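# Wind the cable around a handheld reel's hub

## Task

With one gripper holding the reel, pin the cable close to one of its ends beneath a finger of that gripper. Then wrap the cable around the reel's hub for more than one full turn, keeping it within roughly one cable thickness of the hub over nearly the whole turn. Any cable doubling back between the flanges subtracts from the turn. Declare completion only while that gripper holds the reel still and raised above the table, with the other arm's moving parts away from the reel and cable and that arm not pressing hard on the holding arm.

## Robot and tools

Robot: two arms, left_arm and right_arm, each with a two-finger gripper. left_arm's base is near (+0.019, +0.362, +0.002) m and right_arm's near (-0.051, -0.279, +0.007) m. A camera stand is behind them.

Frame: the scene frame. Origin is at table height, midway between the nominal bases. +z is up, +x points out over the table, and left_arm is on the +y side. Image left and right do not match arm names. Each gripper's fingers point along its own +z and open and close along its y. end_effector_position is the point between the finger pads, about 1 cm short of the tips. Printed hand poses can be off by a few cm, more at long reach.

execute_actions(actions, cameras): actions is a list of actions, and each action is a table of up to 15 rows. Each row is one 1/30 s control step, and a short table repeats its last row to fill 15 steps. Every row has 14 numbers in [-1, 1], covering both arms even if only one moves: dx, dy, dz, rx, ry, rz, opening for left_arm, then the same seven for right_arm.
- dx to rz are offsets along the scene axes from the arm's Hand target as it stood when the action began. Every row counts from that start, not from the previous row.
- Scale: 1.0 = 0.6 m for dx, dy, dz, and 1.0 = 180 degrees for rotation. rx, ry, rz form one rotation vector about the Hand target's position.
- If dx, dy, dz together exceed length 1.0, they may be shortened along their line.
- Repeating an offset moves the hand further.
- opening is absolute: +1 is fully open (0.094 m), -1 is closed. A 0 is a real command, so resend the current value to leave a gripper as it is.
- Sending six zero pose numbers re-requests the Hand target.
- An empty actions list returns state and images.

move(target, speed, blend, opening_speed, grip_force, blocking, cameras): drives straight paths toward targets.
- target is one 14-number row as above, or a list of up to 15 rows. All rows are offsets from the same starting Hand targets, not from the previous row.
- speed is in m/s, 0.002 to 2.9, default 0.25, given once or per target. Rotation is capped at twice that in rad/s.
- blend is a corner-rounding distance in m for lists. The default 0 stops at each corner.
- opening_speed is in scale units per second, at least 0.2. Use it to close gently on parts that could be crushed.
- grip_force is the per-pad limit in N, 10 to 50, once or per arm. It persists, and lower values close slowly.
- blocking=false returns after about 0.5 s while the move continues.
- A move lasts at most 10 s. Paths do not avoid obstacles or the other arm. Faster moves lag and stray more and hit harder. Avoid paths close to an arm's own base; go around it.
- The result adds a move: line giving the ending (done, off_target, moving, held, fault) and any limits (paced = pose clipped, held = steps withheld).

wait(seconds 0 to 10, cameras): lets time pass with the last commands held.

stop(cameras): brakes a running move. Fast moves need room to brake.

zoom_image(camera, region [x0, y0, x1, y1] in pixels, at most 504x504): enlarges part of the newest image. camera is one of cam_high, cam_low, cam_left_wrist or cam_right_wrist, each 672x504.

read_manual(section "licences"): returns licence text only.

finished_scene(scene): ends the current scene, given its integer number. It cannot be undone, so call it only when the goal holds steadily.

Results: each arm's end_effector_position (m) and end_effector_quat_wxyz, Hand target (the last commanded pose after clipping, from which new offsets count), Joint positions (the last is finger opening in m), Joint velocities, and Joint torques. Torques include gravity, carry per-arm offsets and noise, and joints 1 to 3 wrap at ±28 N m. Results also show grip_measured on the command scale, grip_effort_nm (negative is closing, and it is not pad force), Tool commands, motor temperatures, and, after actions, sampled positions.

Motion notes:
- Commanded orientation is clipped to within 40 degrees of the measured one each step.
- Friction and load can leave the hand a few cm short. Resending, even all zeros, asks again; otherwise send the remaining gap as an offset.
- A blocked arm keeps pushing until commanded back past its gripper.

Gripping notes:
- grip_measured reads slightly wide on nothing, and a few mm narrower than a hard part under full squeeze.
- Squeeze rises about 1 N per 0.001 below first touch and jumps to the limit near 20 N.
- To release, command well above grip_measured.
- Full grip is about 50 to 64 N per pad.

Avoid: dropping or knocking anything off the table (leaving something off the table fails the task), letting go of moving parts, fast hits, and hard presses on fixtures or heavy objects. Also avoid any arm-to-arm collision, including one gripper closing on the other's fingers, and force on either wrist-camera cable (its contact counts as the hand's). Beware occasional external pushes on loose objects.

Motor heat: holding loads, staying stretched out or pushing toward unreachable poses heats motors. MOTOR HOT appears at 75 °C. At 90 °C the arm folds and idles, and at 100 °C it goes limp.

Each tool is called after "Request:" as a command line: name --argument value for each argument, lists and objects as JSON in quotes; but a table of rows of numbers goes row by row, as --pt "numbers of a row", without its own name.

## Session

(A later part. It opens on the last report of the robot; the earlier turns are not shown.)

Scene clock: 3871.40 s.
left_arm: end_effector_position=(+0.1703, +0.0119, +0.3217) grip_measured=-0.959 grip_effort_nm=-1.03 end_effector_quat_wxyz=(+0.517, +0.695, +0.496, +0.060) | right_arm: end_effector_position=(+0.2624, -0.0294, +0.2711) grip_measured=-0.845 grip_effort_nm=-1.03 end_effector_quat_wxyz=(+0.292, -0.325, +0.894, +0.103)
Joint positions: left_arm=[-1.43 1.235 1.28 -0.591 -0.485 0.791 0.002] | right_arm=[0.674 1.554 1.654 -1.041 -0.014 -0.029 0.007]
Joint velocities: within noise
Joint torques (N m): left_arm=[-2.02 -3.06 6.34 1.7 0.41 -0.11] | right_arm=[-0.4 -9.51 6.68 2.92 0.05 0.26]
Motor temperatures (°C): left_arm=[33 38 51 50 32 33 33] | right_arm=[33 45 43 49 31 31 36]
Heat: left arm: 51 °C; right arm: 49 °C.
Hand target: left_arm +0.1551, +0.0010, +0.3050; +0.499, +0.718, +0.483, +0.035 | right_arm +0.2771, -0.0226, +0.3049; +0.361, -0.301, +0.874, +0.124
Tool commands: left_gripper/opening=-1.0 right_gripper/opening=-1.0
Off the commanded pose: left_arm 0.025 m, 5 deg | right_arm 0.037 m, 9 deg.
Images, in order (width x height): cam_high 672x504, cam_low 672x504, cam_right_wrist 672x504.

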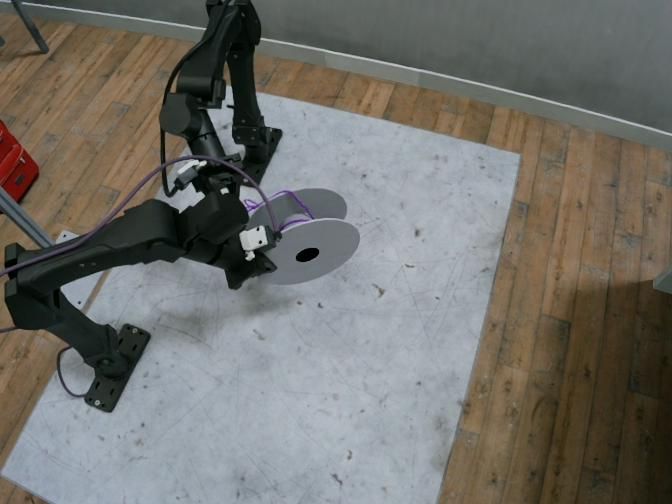

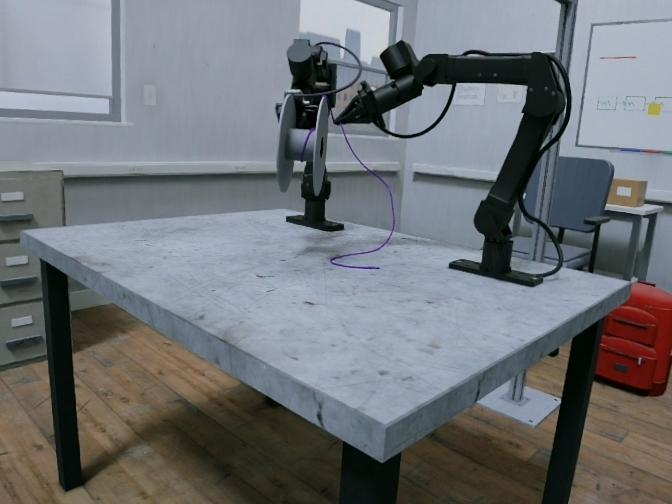

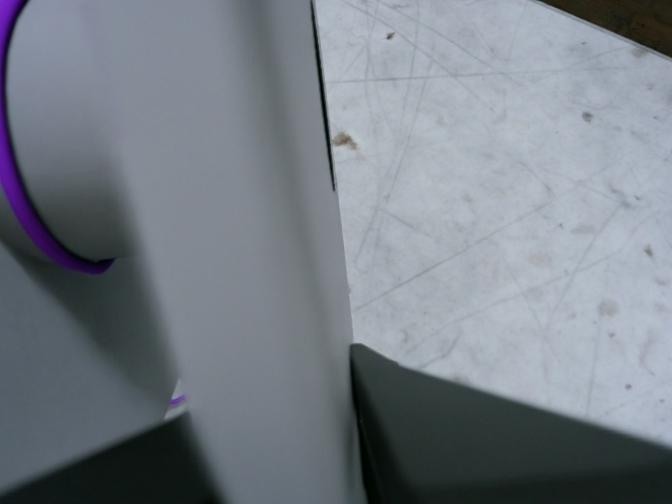

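Request:
move --pt "0.004 -0.015 0.06 -0.13 -0.102 0 -1 0 0 0 0 0 0 -1" --pt "0.0048 -0.0287 0.0915 -0.197 -0.154 0 -1 0 0 0 0 0 0 -1" --speed 0.06 --blend '[0.01,0]' --cameras '["cam_low","cam_left_wrist","cam_high"]'

Request:
zoom_image --camera "cam_low" --region '[255, 50, 395, 190]'

Request:
zoom_image --camera "cam_high" --region '[200, 140, 380, 290]'

Scene clock: 3944.37 s.
left_arm: end_effector_position=(+0.1570, -0.0144, +0.3647) grip_measured=-0.959 grip_effort_nm=-1.03 end_effector_quat_wxyz=(+0.792, +0.504, +0.342, +0.055) | right_arm: end_effector_position=(+0.2716, -0.0237, +0.2795) grip_measured=-0.845 grip_effort_nm=-1.03 end_effector_quat_wxyz=(+0.317, -0.314, +0.888, +0.111)
Joint positions: left_arm=[-1.491 1.231 0.699 0.837 -0.523 1.2 0.002] | right_arm=[0.674 1.554 1.654 -0.986 -0.008 -0.014 0.007]
Joint torques (N m): left_arm=[0.57 -3.29 6.9 1.9 0.16 0.02] | right_arm=[-0.43 -9.2 6.45 2.49 0.03 0.07]
Heat: left arm: 51 °C; right arm: 49 °C.
Hand target: left_arm +0.1581, -0.0162, +0.3600; +0.792, +0.505, +0.339, +0.056 | right_arm +0.2770, -0.0226, +0.3049; +0.361, -0.301, +0.874, +0.124
Off the commanded pose: left_arm 0.005 m, 0 deg | right_arm 0.026 m, 6 deg.
move: off_target (right_arm)
Images, in order (width x height): cam_high 672x504, cam_low 672x504, cam_left_wrist 672x504.

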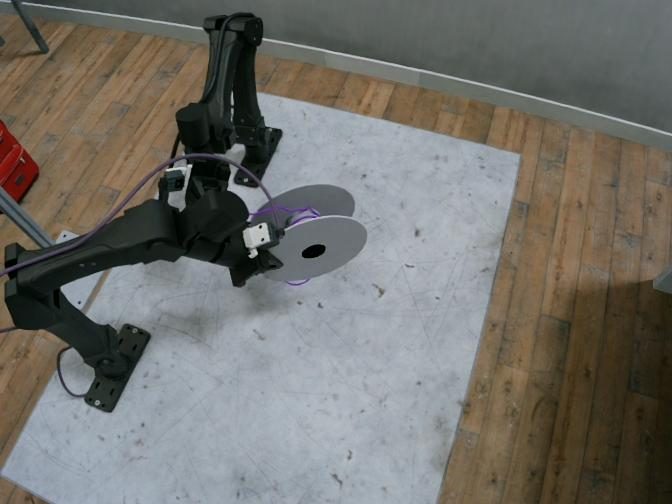

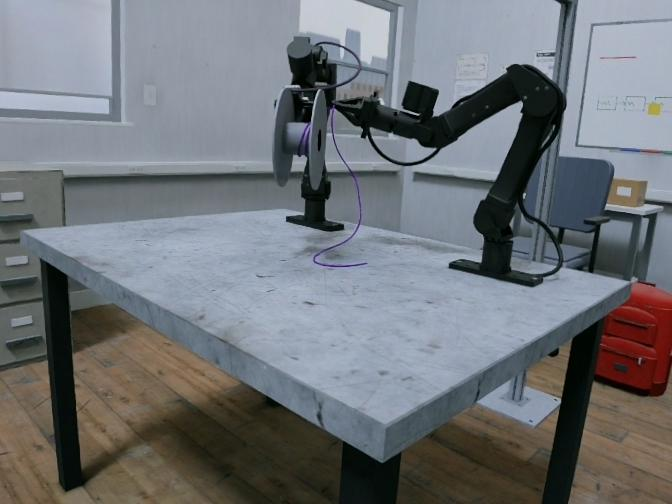

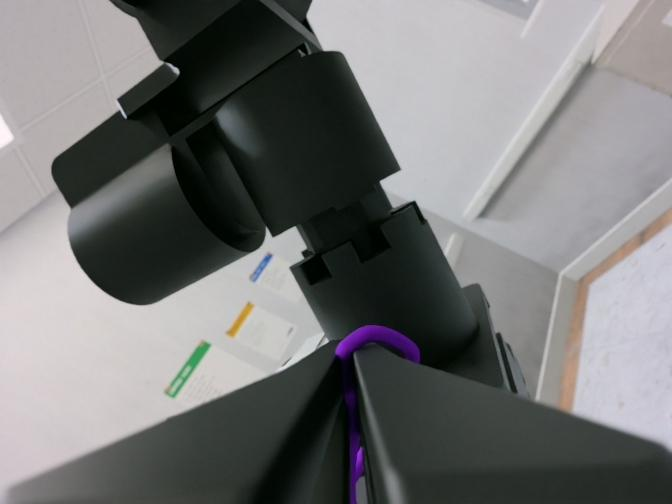

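Scaled by 3.600.

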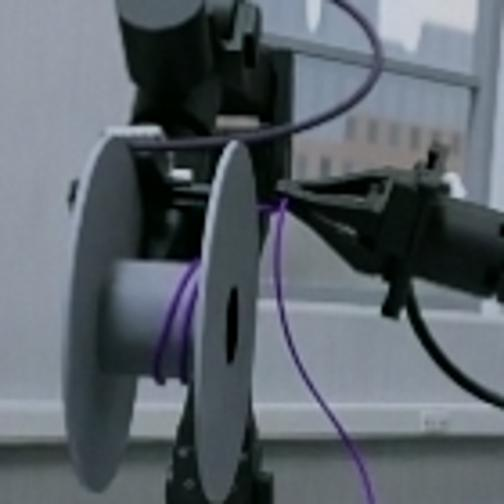

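Scaled by 2.800.

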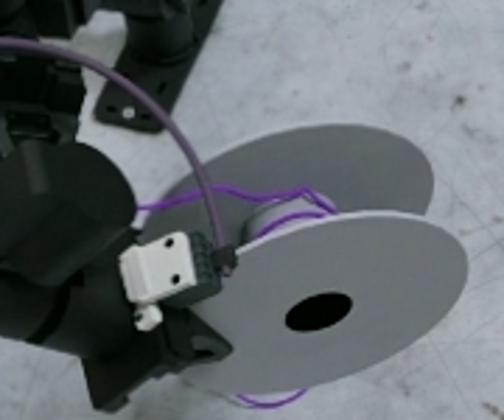

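Request:
move --target '[0.0022,0.019,-0.0912,0,0,0,-1,0,0,0,0,0,0,-1]' --speed 0.06 --cameras '["cam_low","cam_high"]'

Request:
zoom_image --camera "cam_low" --region '[255, 70, 395, 210]'

Request:
zoom_image --camera "cam_high" --region '[220, 160, 370, 290]'

Scene clock: 3970.77 s.
left_arm: end_effector_position=(+0.1582, -0.0043, +0.3089) grip_measured=-0.959 grip_effort_nm=-1.03 end_effector_quat_wxyz=(+0.791, +0.505, +0.340, +0.056) | right_arm: end_effector_position=(+0.2717, -0.0237, +0.2795) grip_measured=-0.845 grip_effort_nm=-1.03 end_effector_quat_wxyz=(+0.317, -0.314, +0.888, +0.111)
Joint positions: left_arm=[-1.479 1.301 0.503 1.099 -0.511 1.2 0.002] | right_arm=[0.674 1.554 1.654 -0.986 -0.007 -0.014 0.007]
Joint torques (N m): left_arm=[0.55 -3.23 6.46 1.91 0.15 -0.01] | right_arm=[-0.4 -9.37 6.45 2.43 -0.04 0.08]
Heat: left arm: 51 °C; right arm: 46 °C.
Hand target: left_arm +0.1593, -0.0048, +0.3052; +0.792, +0.505, +0.339, +0.055 | right_arm +0.2770, -0.0226, +0.3049; +0.361, -0.301, +0.874, +0.124
Off the commanded pose: left_arm 0.004 m, 0 deg | right_arm 0.026 m, 6 deg.
move: off_target (right_arm)
Images, in order (width x height): cam_high 672x504, cam_low 672x504.

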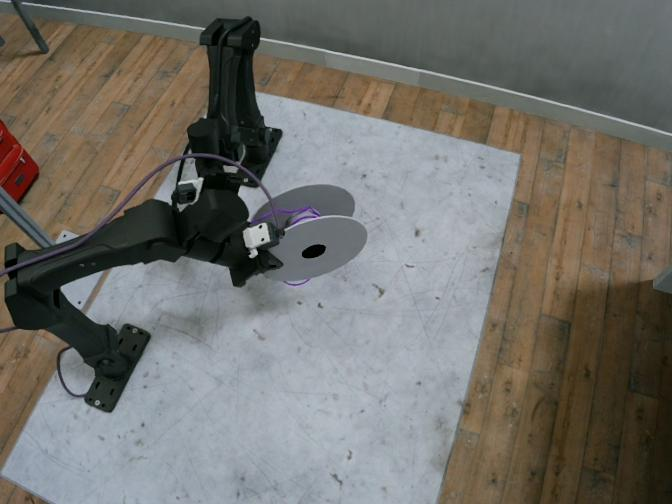

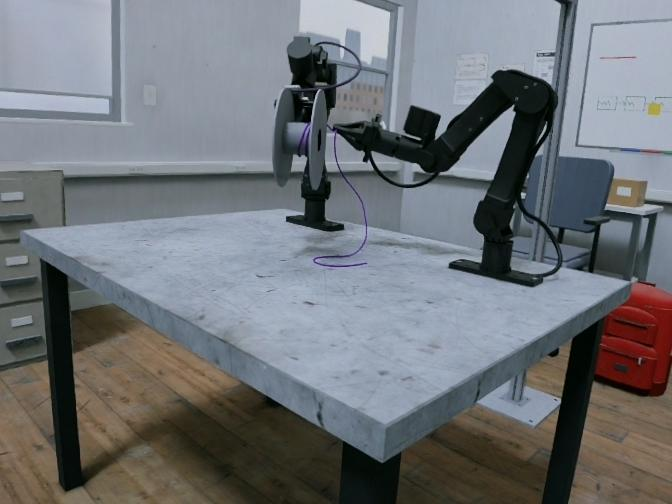

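Scaled by 3.600.

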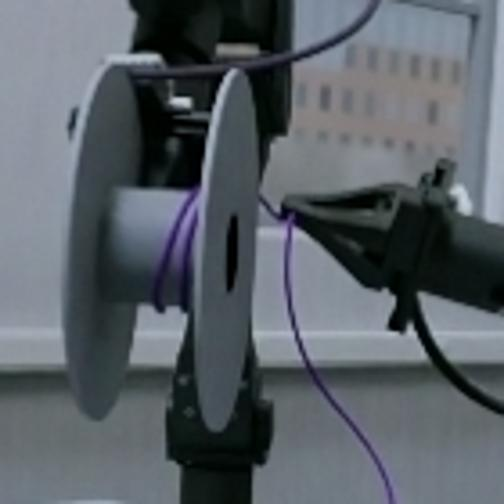

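Scaled by 3.360.

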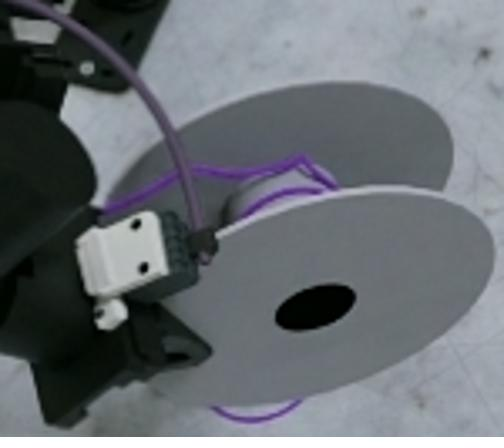

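Request:
move --target '[0.0,0.0,-0.07,0,0,0,-1,0,0,0,0,0,0,-1]' --speed 0.06 --cameras '["cam_low","cam_high"]'

Request:
zoom_image --camera "cam_low" --region '[255, 70, 395, 210]'

Request:
zoom_image --camera "cam_high" --region '[220, 160, 370, 290]'

Scene clock: 3978.87 s.
left_arm: end_effector_position=(+0.1583, -0.0052, +0.2663) grip_measured=-0.959 grip_effort_nm=-1.03 end_effector_quat_wxyz=(+0.790, +0.506, +0.340, +0.057) | right_arm: end_effector_position=(+0.2718, -0.0237, +0.2796) grip_measured=-0.845 grip_effort_nm=-1.03 end_effector_quat_wxyz=(+0.318, -0.314, +0.888, +0.111)
Joint positions: left_arm=[-1.479 1.461 0.406 1.352 -0.51 1.2 0.002] | right_arm=[0.674 1.554 1.654 -0.986 -0.007 -0.014 0.007]
Joint torques (N m): left_arm=[0.59 -3.63 5.61 2 0.14 -0.05] | right_arm=[-0.5 -9.32 6.5 2.49 0.03 0.08]
Heat: left arm: 50 °C; right arm: 45 °C.
Hand target: left_arm +0.1593, -0.0048, +0.2634; +0.792, +0.505, +0.339, +0.055 | right_arm +0.2771, -0.0226, +0.3049; +0.361, -0.301, +0.874, +0.124
Off the commanded pose: left_arm 0.003 m, 0 deg | right_arm 0.026 m, 6 deg.
move: off_target (right_arm)
Images, in order (width x height): cam_high 672x504, cam_low 672x504.

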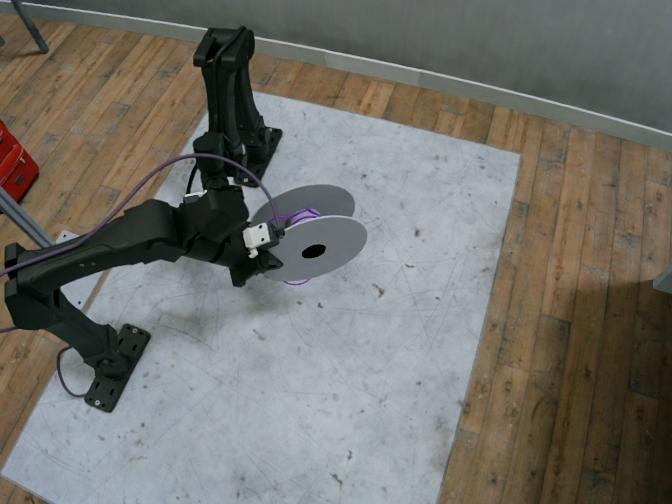

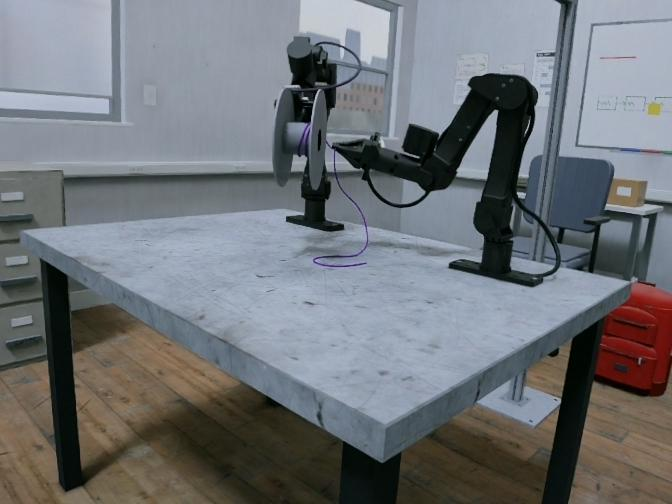

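Scaled by 3.600.

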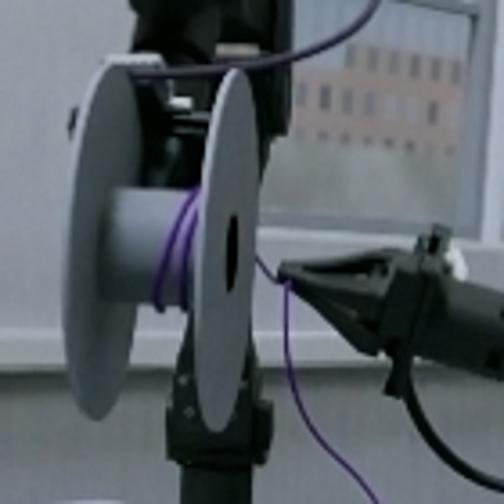

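Scaled by 3.360.

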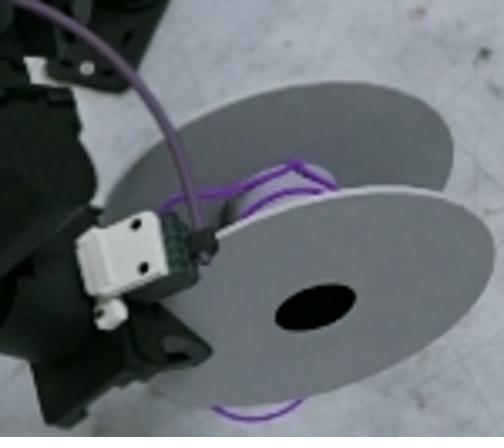

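Request:
move --target '[0.0135,-0.0037,-0.063,0.0876,0.0684,0,-1,0,0,0,0,0,0,-1]' --speed 0.06 --cameras '["cam_low","cam_high","cam_left_wrist"]'

Request:
zoom_image --camera "cam_low" --region '[255, 70, 395, 210]'

Request:
zoom_image --camera "cam_high" --region '[220, 160, 370, 290]'

Scene clock: 3994.80 s.
left_arm: end_effector_position=(+0.1679, -0.0055, +0.2132) grip_measured=-0.959 grip_effort_nm=-1.03 end_effector_quat_wxyz=(+0.669, +0.617, +0.411, +0.057) | right_arm: end_effector_position=(+0.2718, -0.0237, +0.2796) grip_measured=-0.845 grip_effort_nm=-1.03 end_effector_quat_wxyz=(+0.318, -0.314, +0.888, +0.111)
Joint positions: left_arm=[-1.456 1.29 0.483 0.694 -0.513 1.013 0.002] | right_arm=[0.674 1.554 1.654 -0.986 -0.007 -0.014 0.007]
Joint torques (N m): left_arm=[0.42 -6.48 9.1 1.53 0.09 -0.1] | right_arm=[-0.36 -9.26 6.54 2.5 0.04 0.11]
Heat: left arm: 50 °C; right arm: 45 °C.
Hand target: left_arm +0.1675, -0.0070, +0.2255; +0.674, +0.611, +0.411, +0.047 | right_arm +0.2771, -0.0226, +0.3049; +0.361, -0.301, +0.874, +0.124
Off the commanded pose: left_arm 0.012 m, 1 deg | right_arm 0.026 m, 6 deg.
move: off_target (left_arm, right_arm)
Images, in order (width x height): cam_high 672x504, cam_low 672x504, cam_left_wrist 672x504.

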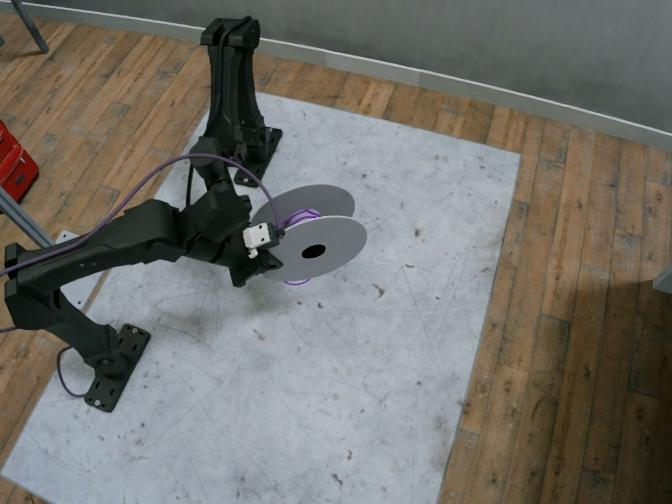

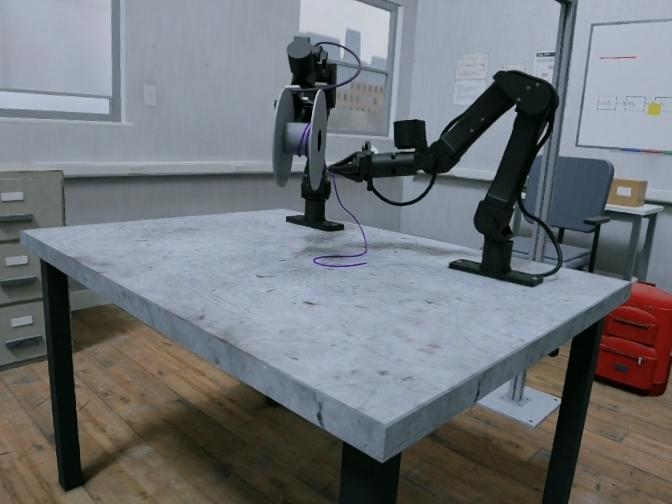

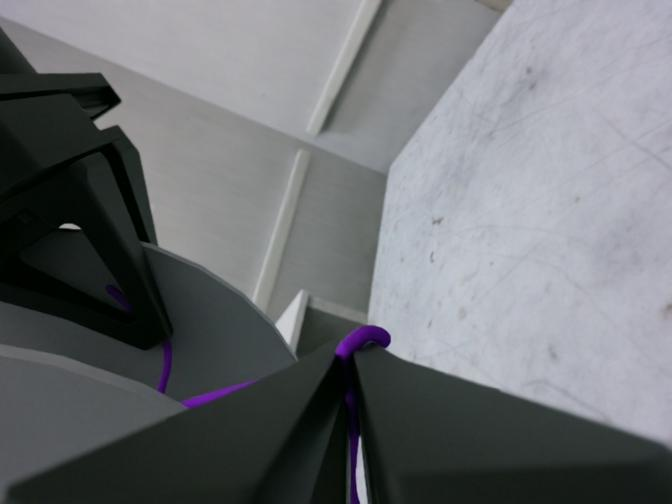

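Scaled by 3.600.

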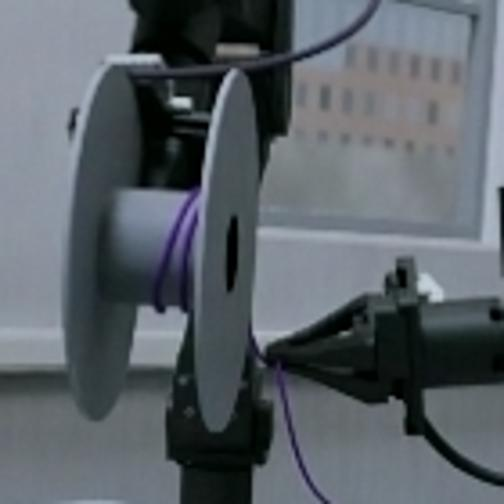

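Scaled by 3.360.

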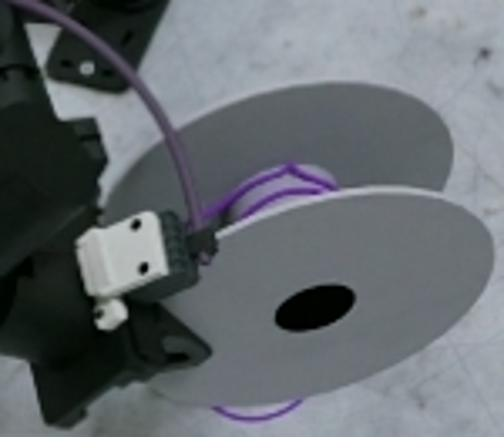

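Request:
move --target '[0.0582,0.0262,-0.0672,0.0876,0.0684,0,-1,0,0,0,0,0,0,-1]' --speed 0.06 --cameras '["cam_low","cam_high","cam_left_wrist","cam_right_wrist"]'

Request:
zoom_image --camera "cam_low" --region '[255, 70, 395, 210]'

Request:
zoom_image --camera "cam_high" --region '[220, 160, 370, 290]'

Scene clock: 4011.10 s.
left_arm: end_effector_position=(+0.2035, +0.0093, +0.1829) grip_measured=-0.959 grip_effort_nm=-1.03 end_effector_quat_wxyz=(+0.544, +0.695, +0.468, +0.045) | right_arm: end_effector_position=(+0.2720, -0.0239, +0.2796) grip_measured=-0.845 grip_effort_nm=-1.03 end_effector_quat_wxyz=(+0.318, -0.314, +0.888, +0.110)
Joint positions: left_arm=[-1.268 1.25 0.664 0.148 -0.3 0.923 0.002] | right_arm=[0.674 1.554 1.654 -0.986 -0.006 -0.014 0.007]
Joint torques (N m): left_arm=[0.4 -4.88 9.48 1.45 0.09 -0.11] | right_arm=[-0.38 -9.2 6.58 2.48 -0.04 0.14]
Motor temperatures (°C): left_arm=[32 39 52 49 32 33 33] | right_arm=[33 44 43 44 31 30 36]
Heat: left arm: 52 °C; right arm: 44 °C.
Hand target: left_arm +0.2023, +0.0087, +0.1851; +0.536, +0.700, +0.471, +0.037 | right_arm +0.2770, -0.0225, +0.3049; +0.361, -0.301, +0.874, +0.125
Off the commanded pose: left_arm 0.003 m, 1 deg | right_arm 0.026 m, 6 deg.
move: off_target (right_arm)

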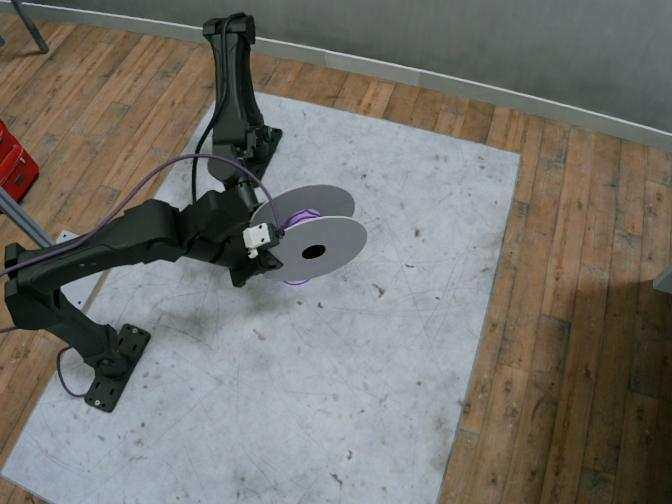

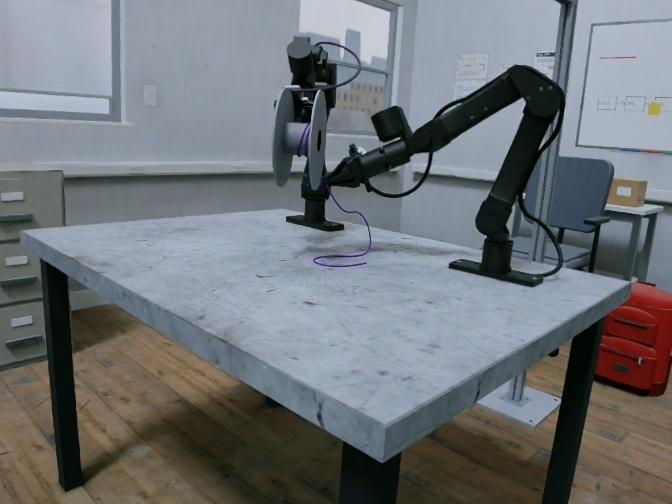

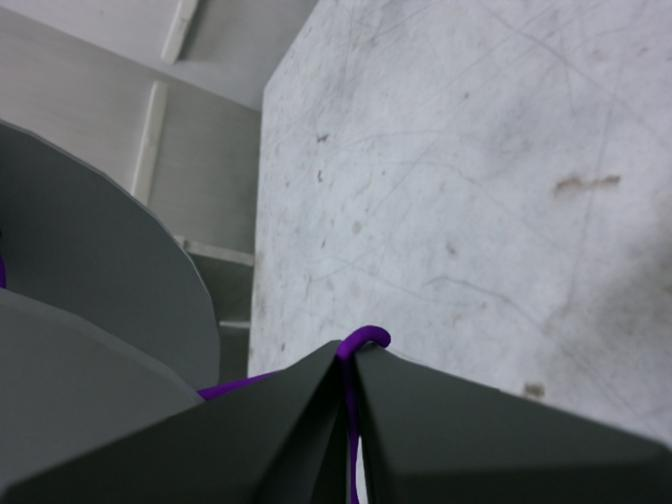

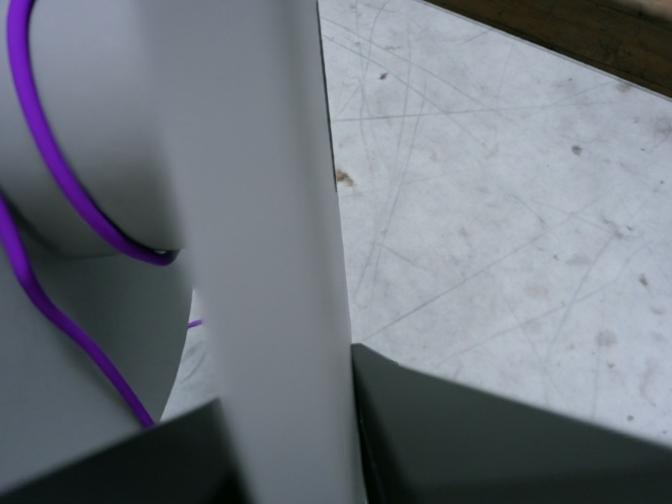

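Scaled by 3.600.

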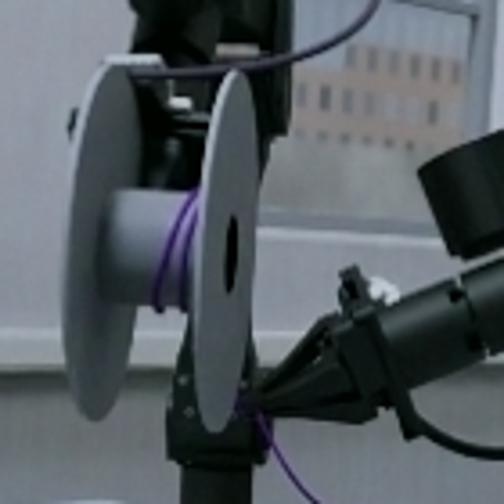

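Scaled by 3.360.

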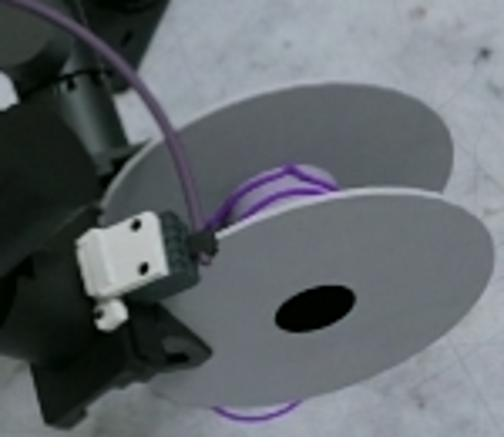

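Request:
move --target '[0.0485,0.002,-0.131,0.0657,0.0513,0,-1,0,0,0,0,0,0,-1]' --speed 0.06 --cameras '["cam_low","cam_high","cam_left_wrist","cam_right_wrist"]'

Request:
zoom_image --camera "cam_low" --region '[255, 70, 395, 210]'

Request:
zoom_image --camera "cam_high" --region '[220, 160, 370, 290]'

Scene clock: 4028.97 s.
left_arm: end_effector_position=(+0.2348, +0.0077, +0.1208) grip_measured=-0.959 grip_effort_nm=-1.03 end_effector_quat_wxyz=(+0.452, +0.735, +0.504, +0.032) | right_arm: end_effector_position=(+0.2701, -0.0267, +0.2770) grip_measured=-0.845 grip_effort_nm=-1.03 end_effector_quat_wxyz=(+0.311, -0.314, +0.891, +0.105)
Joint positions: left_arm=[-1.136 1.453 0.744 0.069 -0.158 0.925 0.002] | right_arm=[0.674 1.554 1.654 -1.002 0 -0.014 0.007]
Joint torques (N m): left_arm=[0.42 -4.15 8.66 1.16 0.11 0.05] | right_arm=[-0.51 -9.4 6.45 2.6 -0.06 0.09]
Heat: left arm: 52 °C; right arm: 45 °C.
Hand target: left_arm +0.2315, +0.0099, +0.1065; +0.422, +0.752, +0.506, +0.029 | right_arm +0.2770, -0.0226, +0.3049; +0.361, -0.301, +0.874, +0.124
Off the commanded pose: left_arm 0.015 m, 4 deg | right_arm 0.029 m, 7 deg.
move: off_target (left_arm, right_arm)

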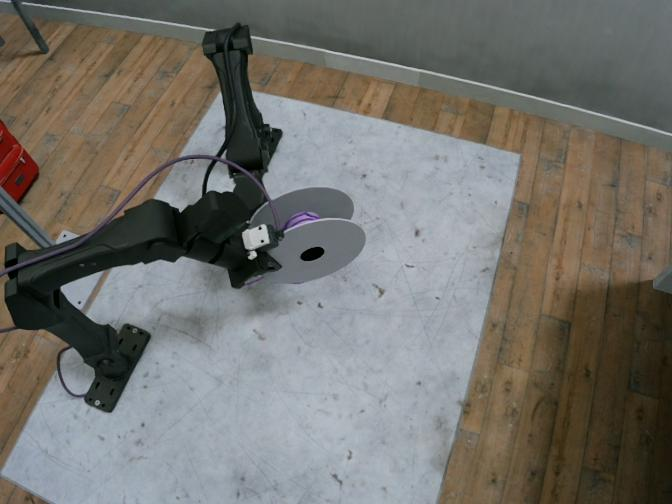

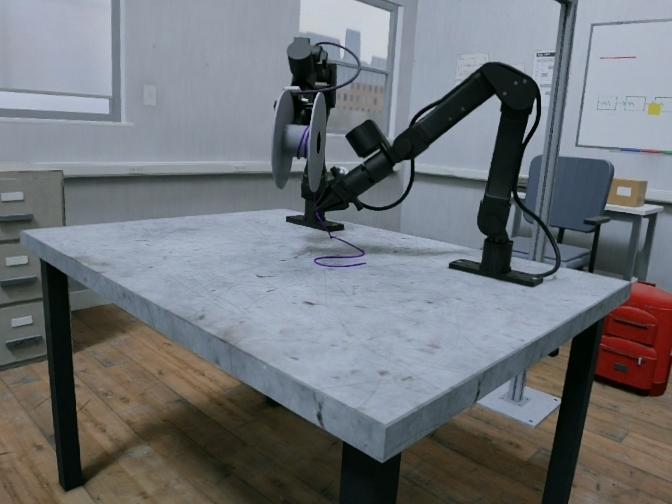

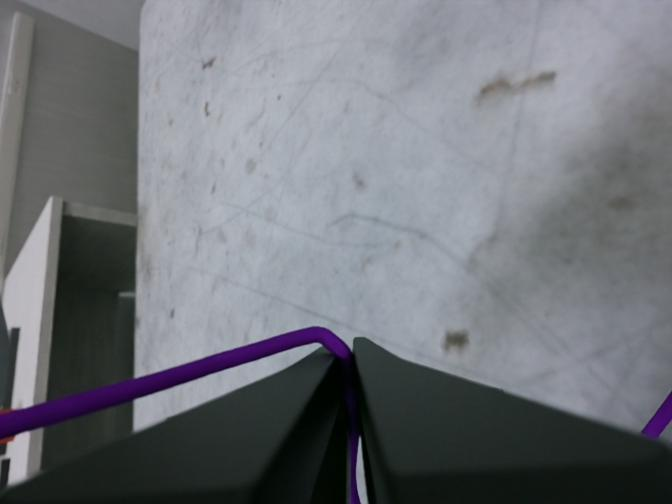

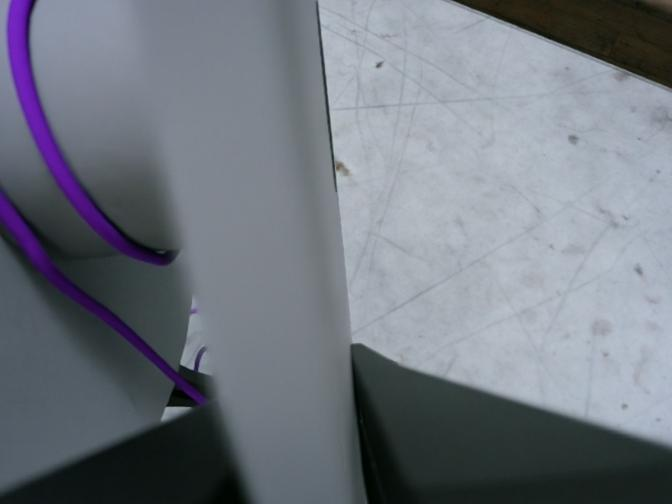

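Scaled by 3.600.

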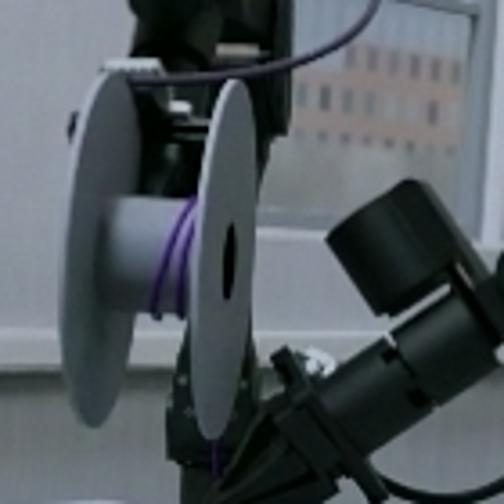

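Scaled by 3.360.

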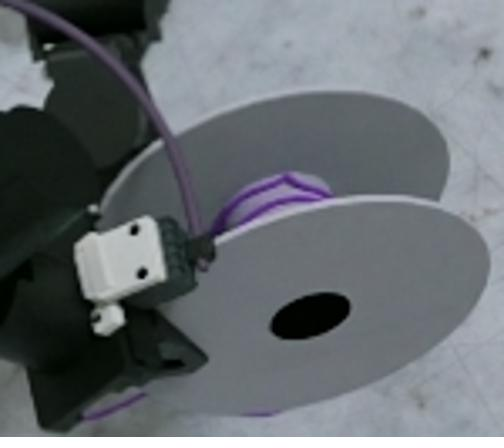

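Request:
move --target '[-0.008,0.0018,-0.0733,0,0,0,-1,0,0,0,0,0,0,-1]' --speed 0.05 --cameras '["cam_low","cam_high","cam_right_wrist"]'

Request:
zoom_image --camera "cam_low" --region '[255, 70, 395, 240]'

Request:
zoom_image --camera "cam_high" --region '[220, 160, 370, 310]'

Scene clock: 4078.50 s.
left_arm: end_effector_position=(+0.2390, +0.0010, +0.0972) grip_measured=-0.959 grip_effort_nm=-1.03 end_effector_quat_wxyz=(+0.470, +0.726, +0.501, +0.032) | right_arm: end_effector_position=(+0.2620, -0.0351, +0.2648) grip_measured=-0.845 grip_effort_nm=-1.03 end_effector_quat_wxyz=(+0.285, -0.316, +0.900, +0.091)
Joint positions: left_arm=[-1.136 1.538 0.674 0.266 -0.162 0.925 0.002] | right_arm=[0.674 1.554 1.642 -1.052 0.009 -0.014 0.007]
Joint torques (N m): left_arm=[-0.96 -3.97 5.07 1.24 0.08 -0.03] | right_arm=[-0.54 -9.65 7.39 3 -0.13 0.1]
Heat: left arm: 50 °C; right arm: 47 °C.
Hand target: left_arm +0.2267, +0.0110, +0.0626; +0.422, +0.752, +0.506, +0.029 | right_arm +0.2770, -0.0226, +0.3048; +0.361, -0.301, +0.874, +0.124
Off the commanded pose: left_arm 0.038 m, 6 deg | right_arm 0.045 m, 10 deg.
move: off_target (left_arm, right_arm)
Images, in order (width x height): cam_high 672x504, cam_low 672x504, cam_right_wrist 672x504.

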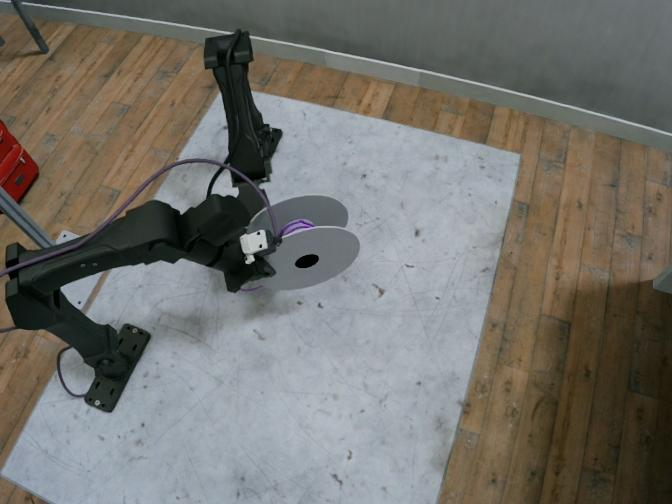

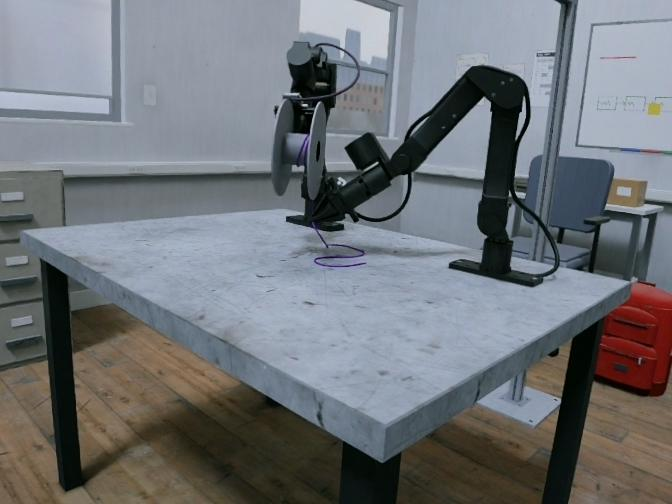

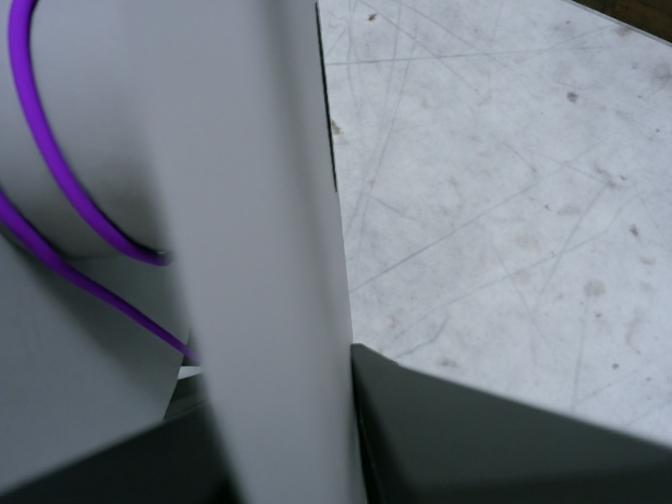

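Scaled by 2.965.

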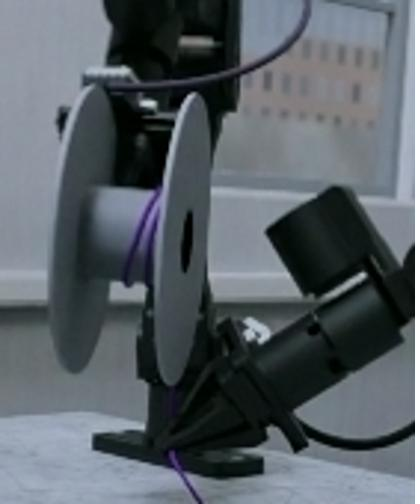

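Scaled by 3.360.

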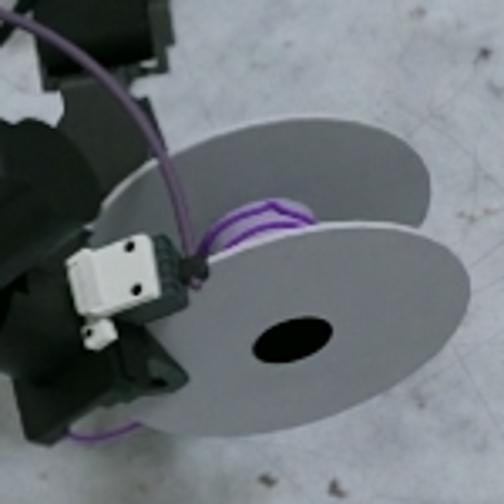

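Request:
zoom_image --camera "cam_low" --region '[275, 115, 335, 175]'

Request:
zoom_image --camera "cam_high" --region '[265, 205, 335, 265]'

Request:
zoom_image --camera "cam_right_wrist" --region '[0, 0, 300, 400]'

Scaled by 8.400.

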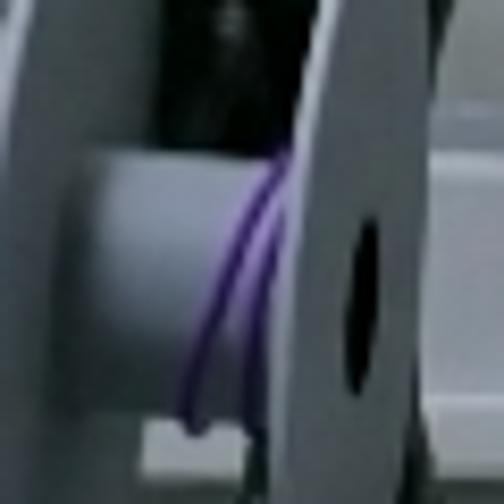

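Scaled by 7.200.

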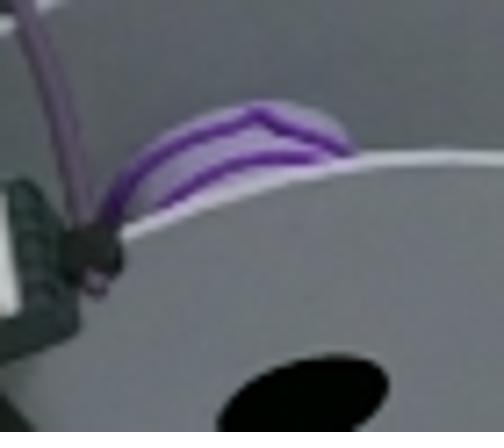

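Scaled by 1.260.

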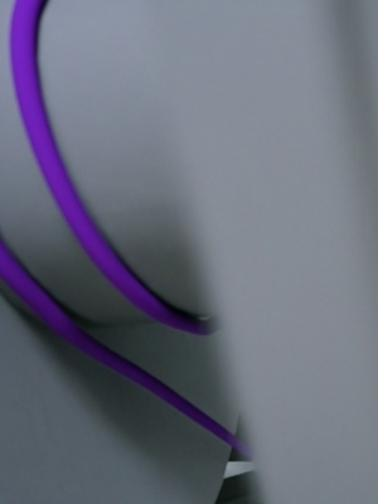

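Request:
move --target '[0.0188,-0.0133,0.0623,0,0,0,-1,0,0,0,0,0,0,-1]' --speed 0.03 --cameras '["cam_low","cam_high","cam_right_wrist"]'

Request:
zoom_image --camera "cam_low" --region '[275, 115, 335, 175]'

Request:
zoom_image --camera "cam_high" --region '[220, 190, 370, 310]'

Request:
zoom_image --camera "cam_right_wrist" --region '[0, 0, 300, 400]'

Scene clock: 4142.37 s.
left_arm: end_effector_position=(+0.2422, -0.0011, +0.1035) grip_measured=-0.959 grip_effort_nm=-1.03 end_effector_quat_wxyz=(+0.442, +0.740, +0.506, +0.034) | right_arm: end_effector_position=(+0.2650, -0.0327, +0.2675) grip_measured=-0.845 grip_effort_nm=-1.03 end_effector_quat_wxyz=(+0.293, -0.315, +0.898, +0.094)
Joint positions: left_arm=[-1.128 1.538 0.764 0.114 -0.151 0.93 0.002] | right_arm=[0.674 1.554 1.642 -1.034 0.009 -0.014 0.007]
Joint torques (N m): left_arm=[0.38 -7.51 8.21 1.06 0.13 0.07] | right_arm=[-0.39 -9.72 7.23 2.86 -0.14 0.1]
Heat: left arm: 49 °C; right arm: 47 °C.
Hand target: left_arm +0.2381, +0.0030, +0.1001; +0.422, +0.752, +0.506, +0.029 | right_arm +0.2770, -0.0226, +0.3048; +0.361, -0.301, +0.874, +0.124
Off the commanded pose: left_arm 0.007 m, 3 deg | right_arm 0.040 m, 9 deg.
move: off_target (left_arm, right_arm)
Images, in order (width x height): cam_high 672x504, cam_low 672x504, cam_right_wrist 672x504.

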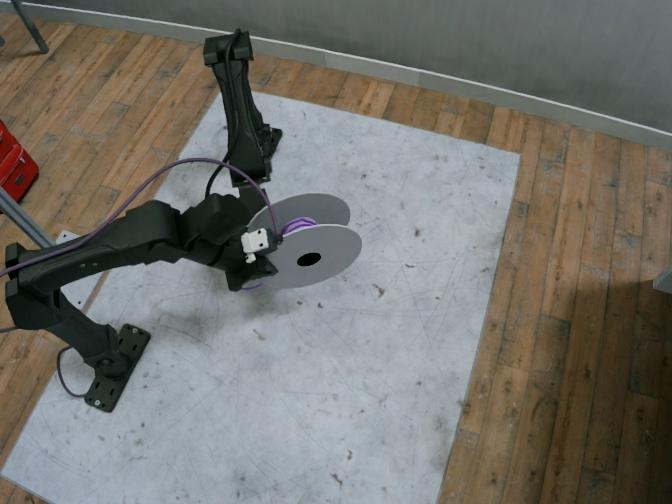

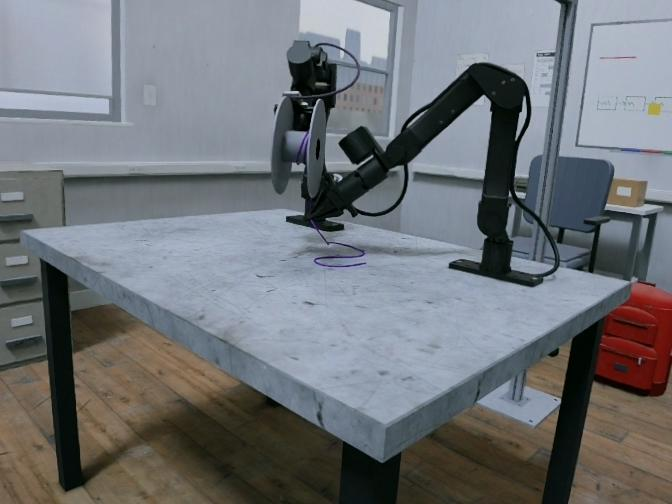

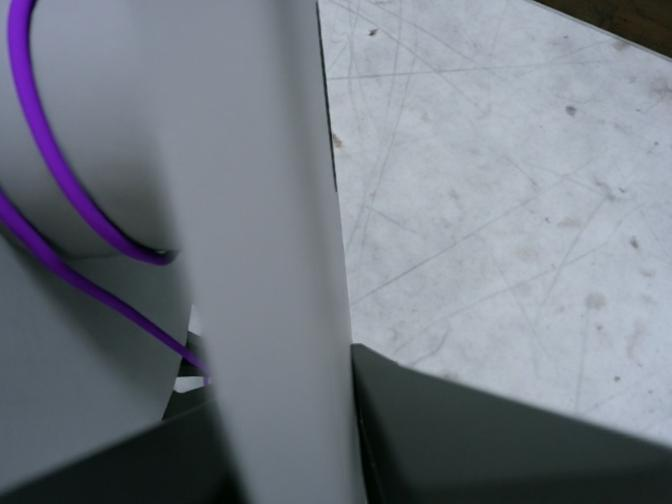

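Scaled by 8.400.

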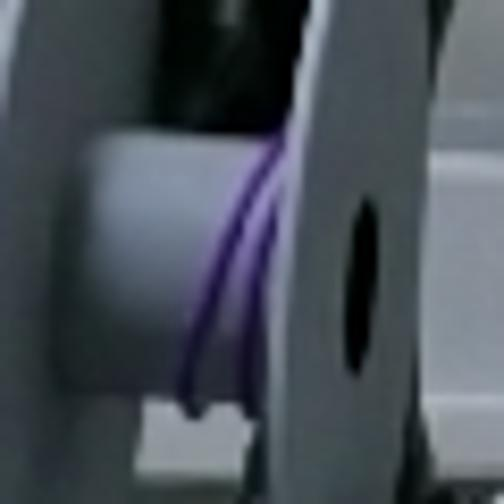

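Scaled by 3.360.

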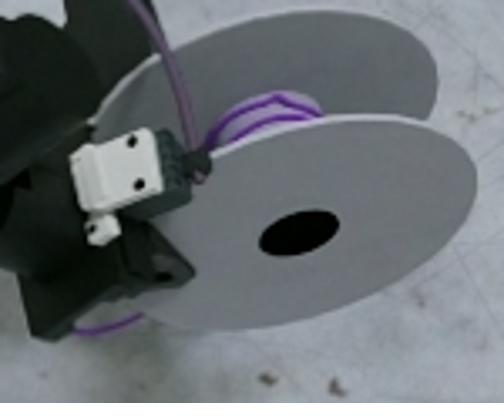

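Scaled by 1.260.

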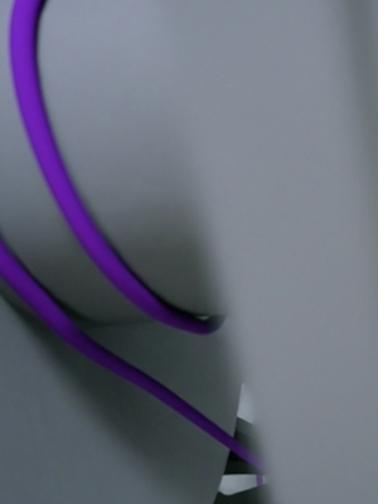

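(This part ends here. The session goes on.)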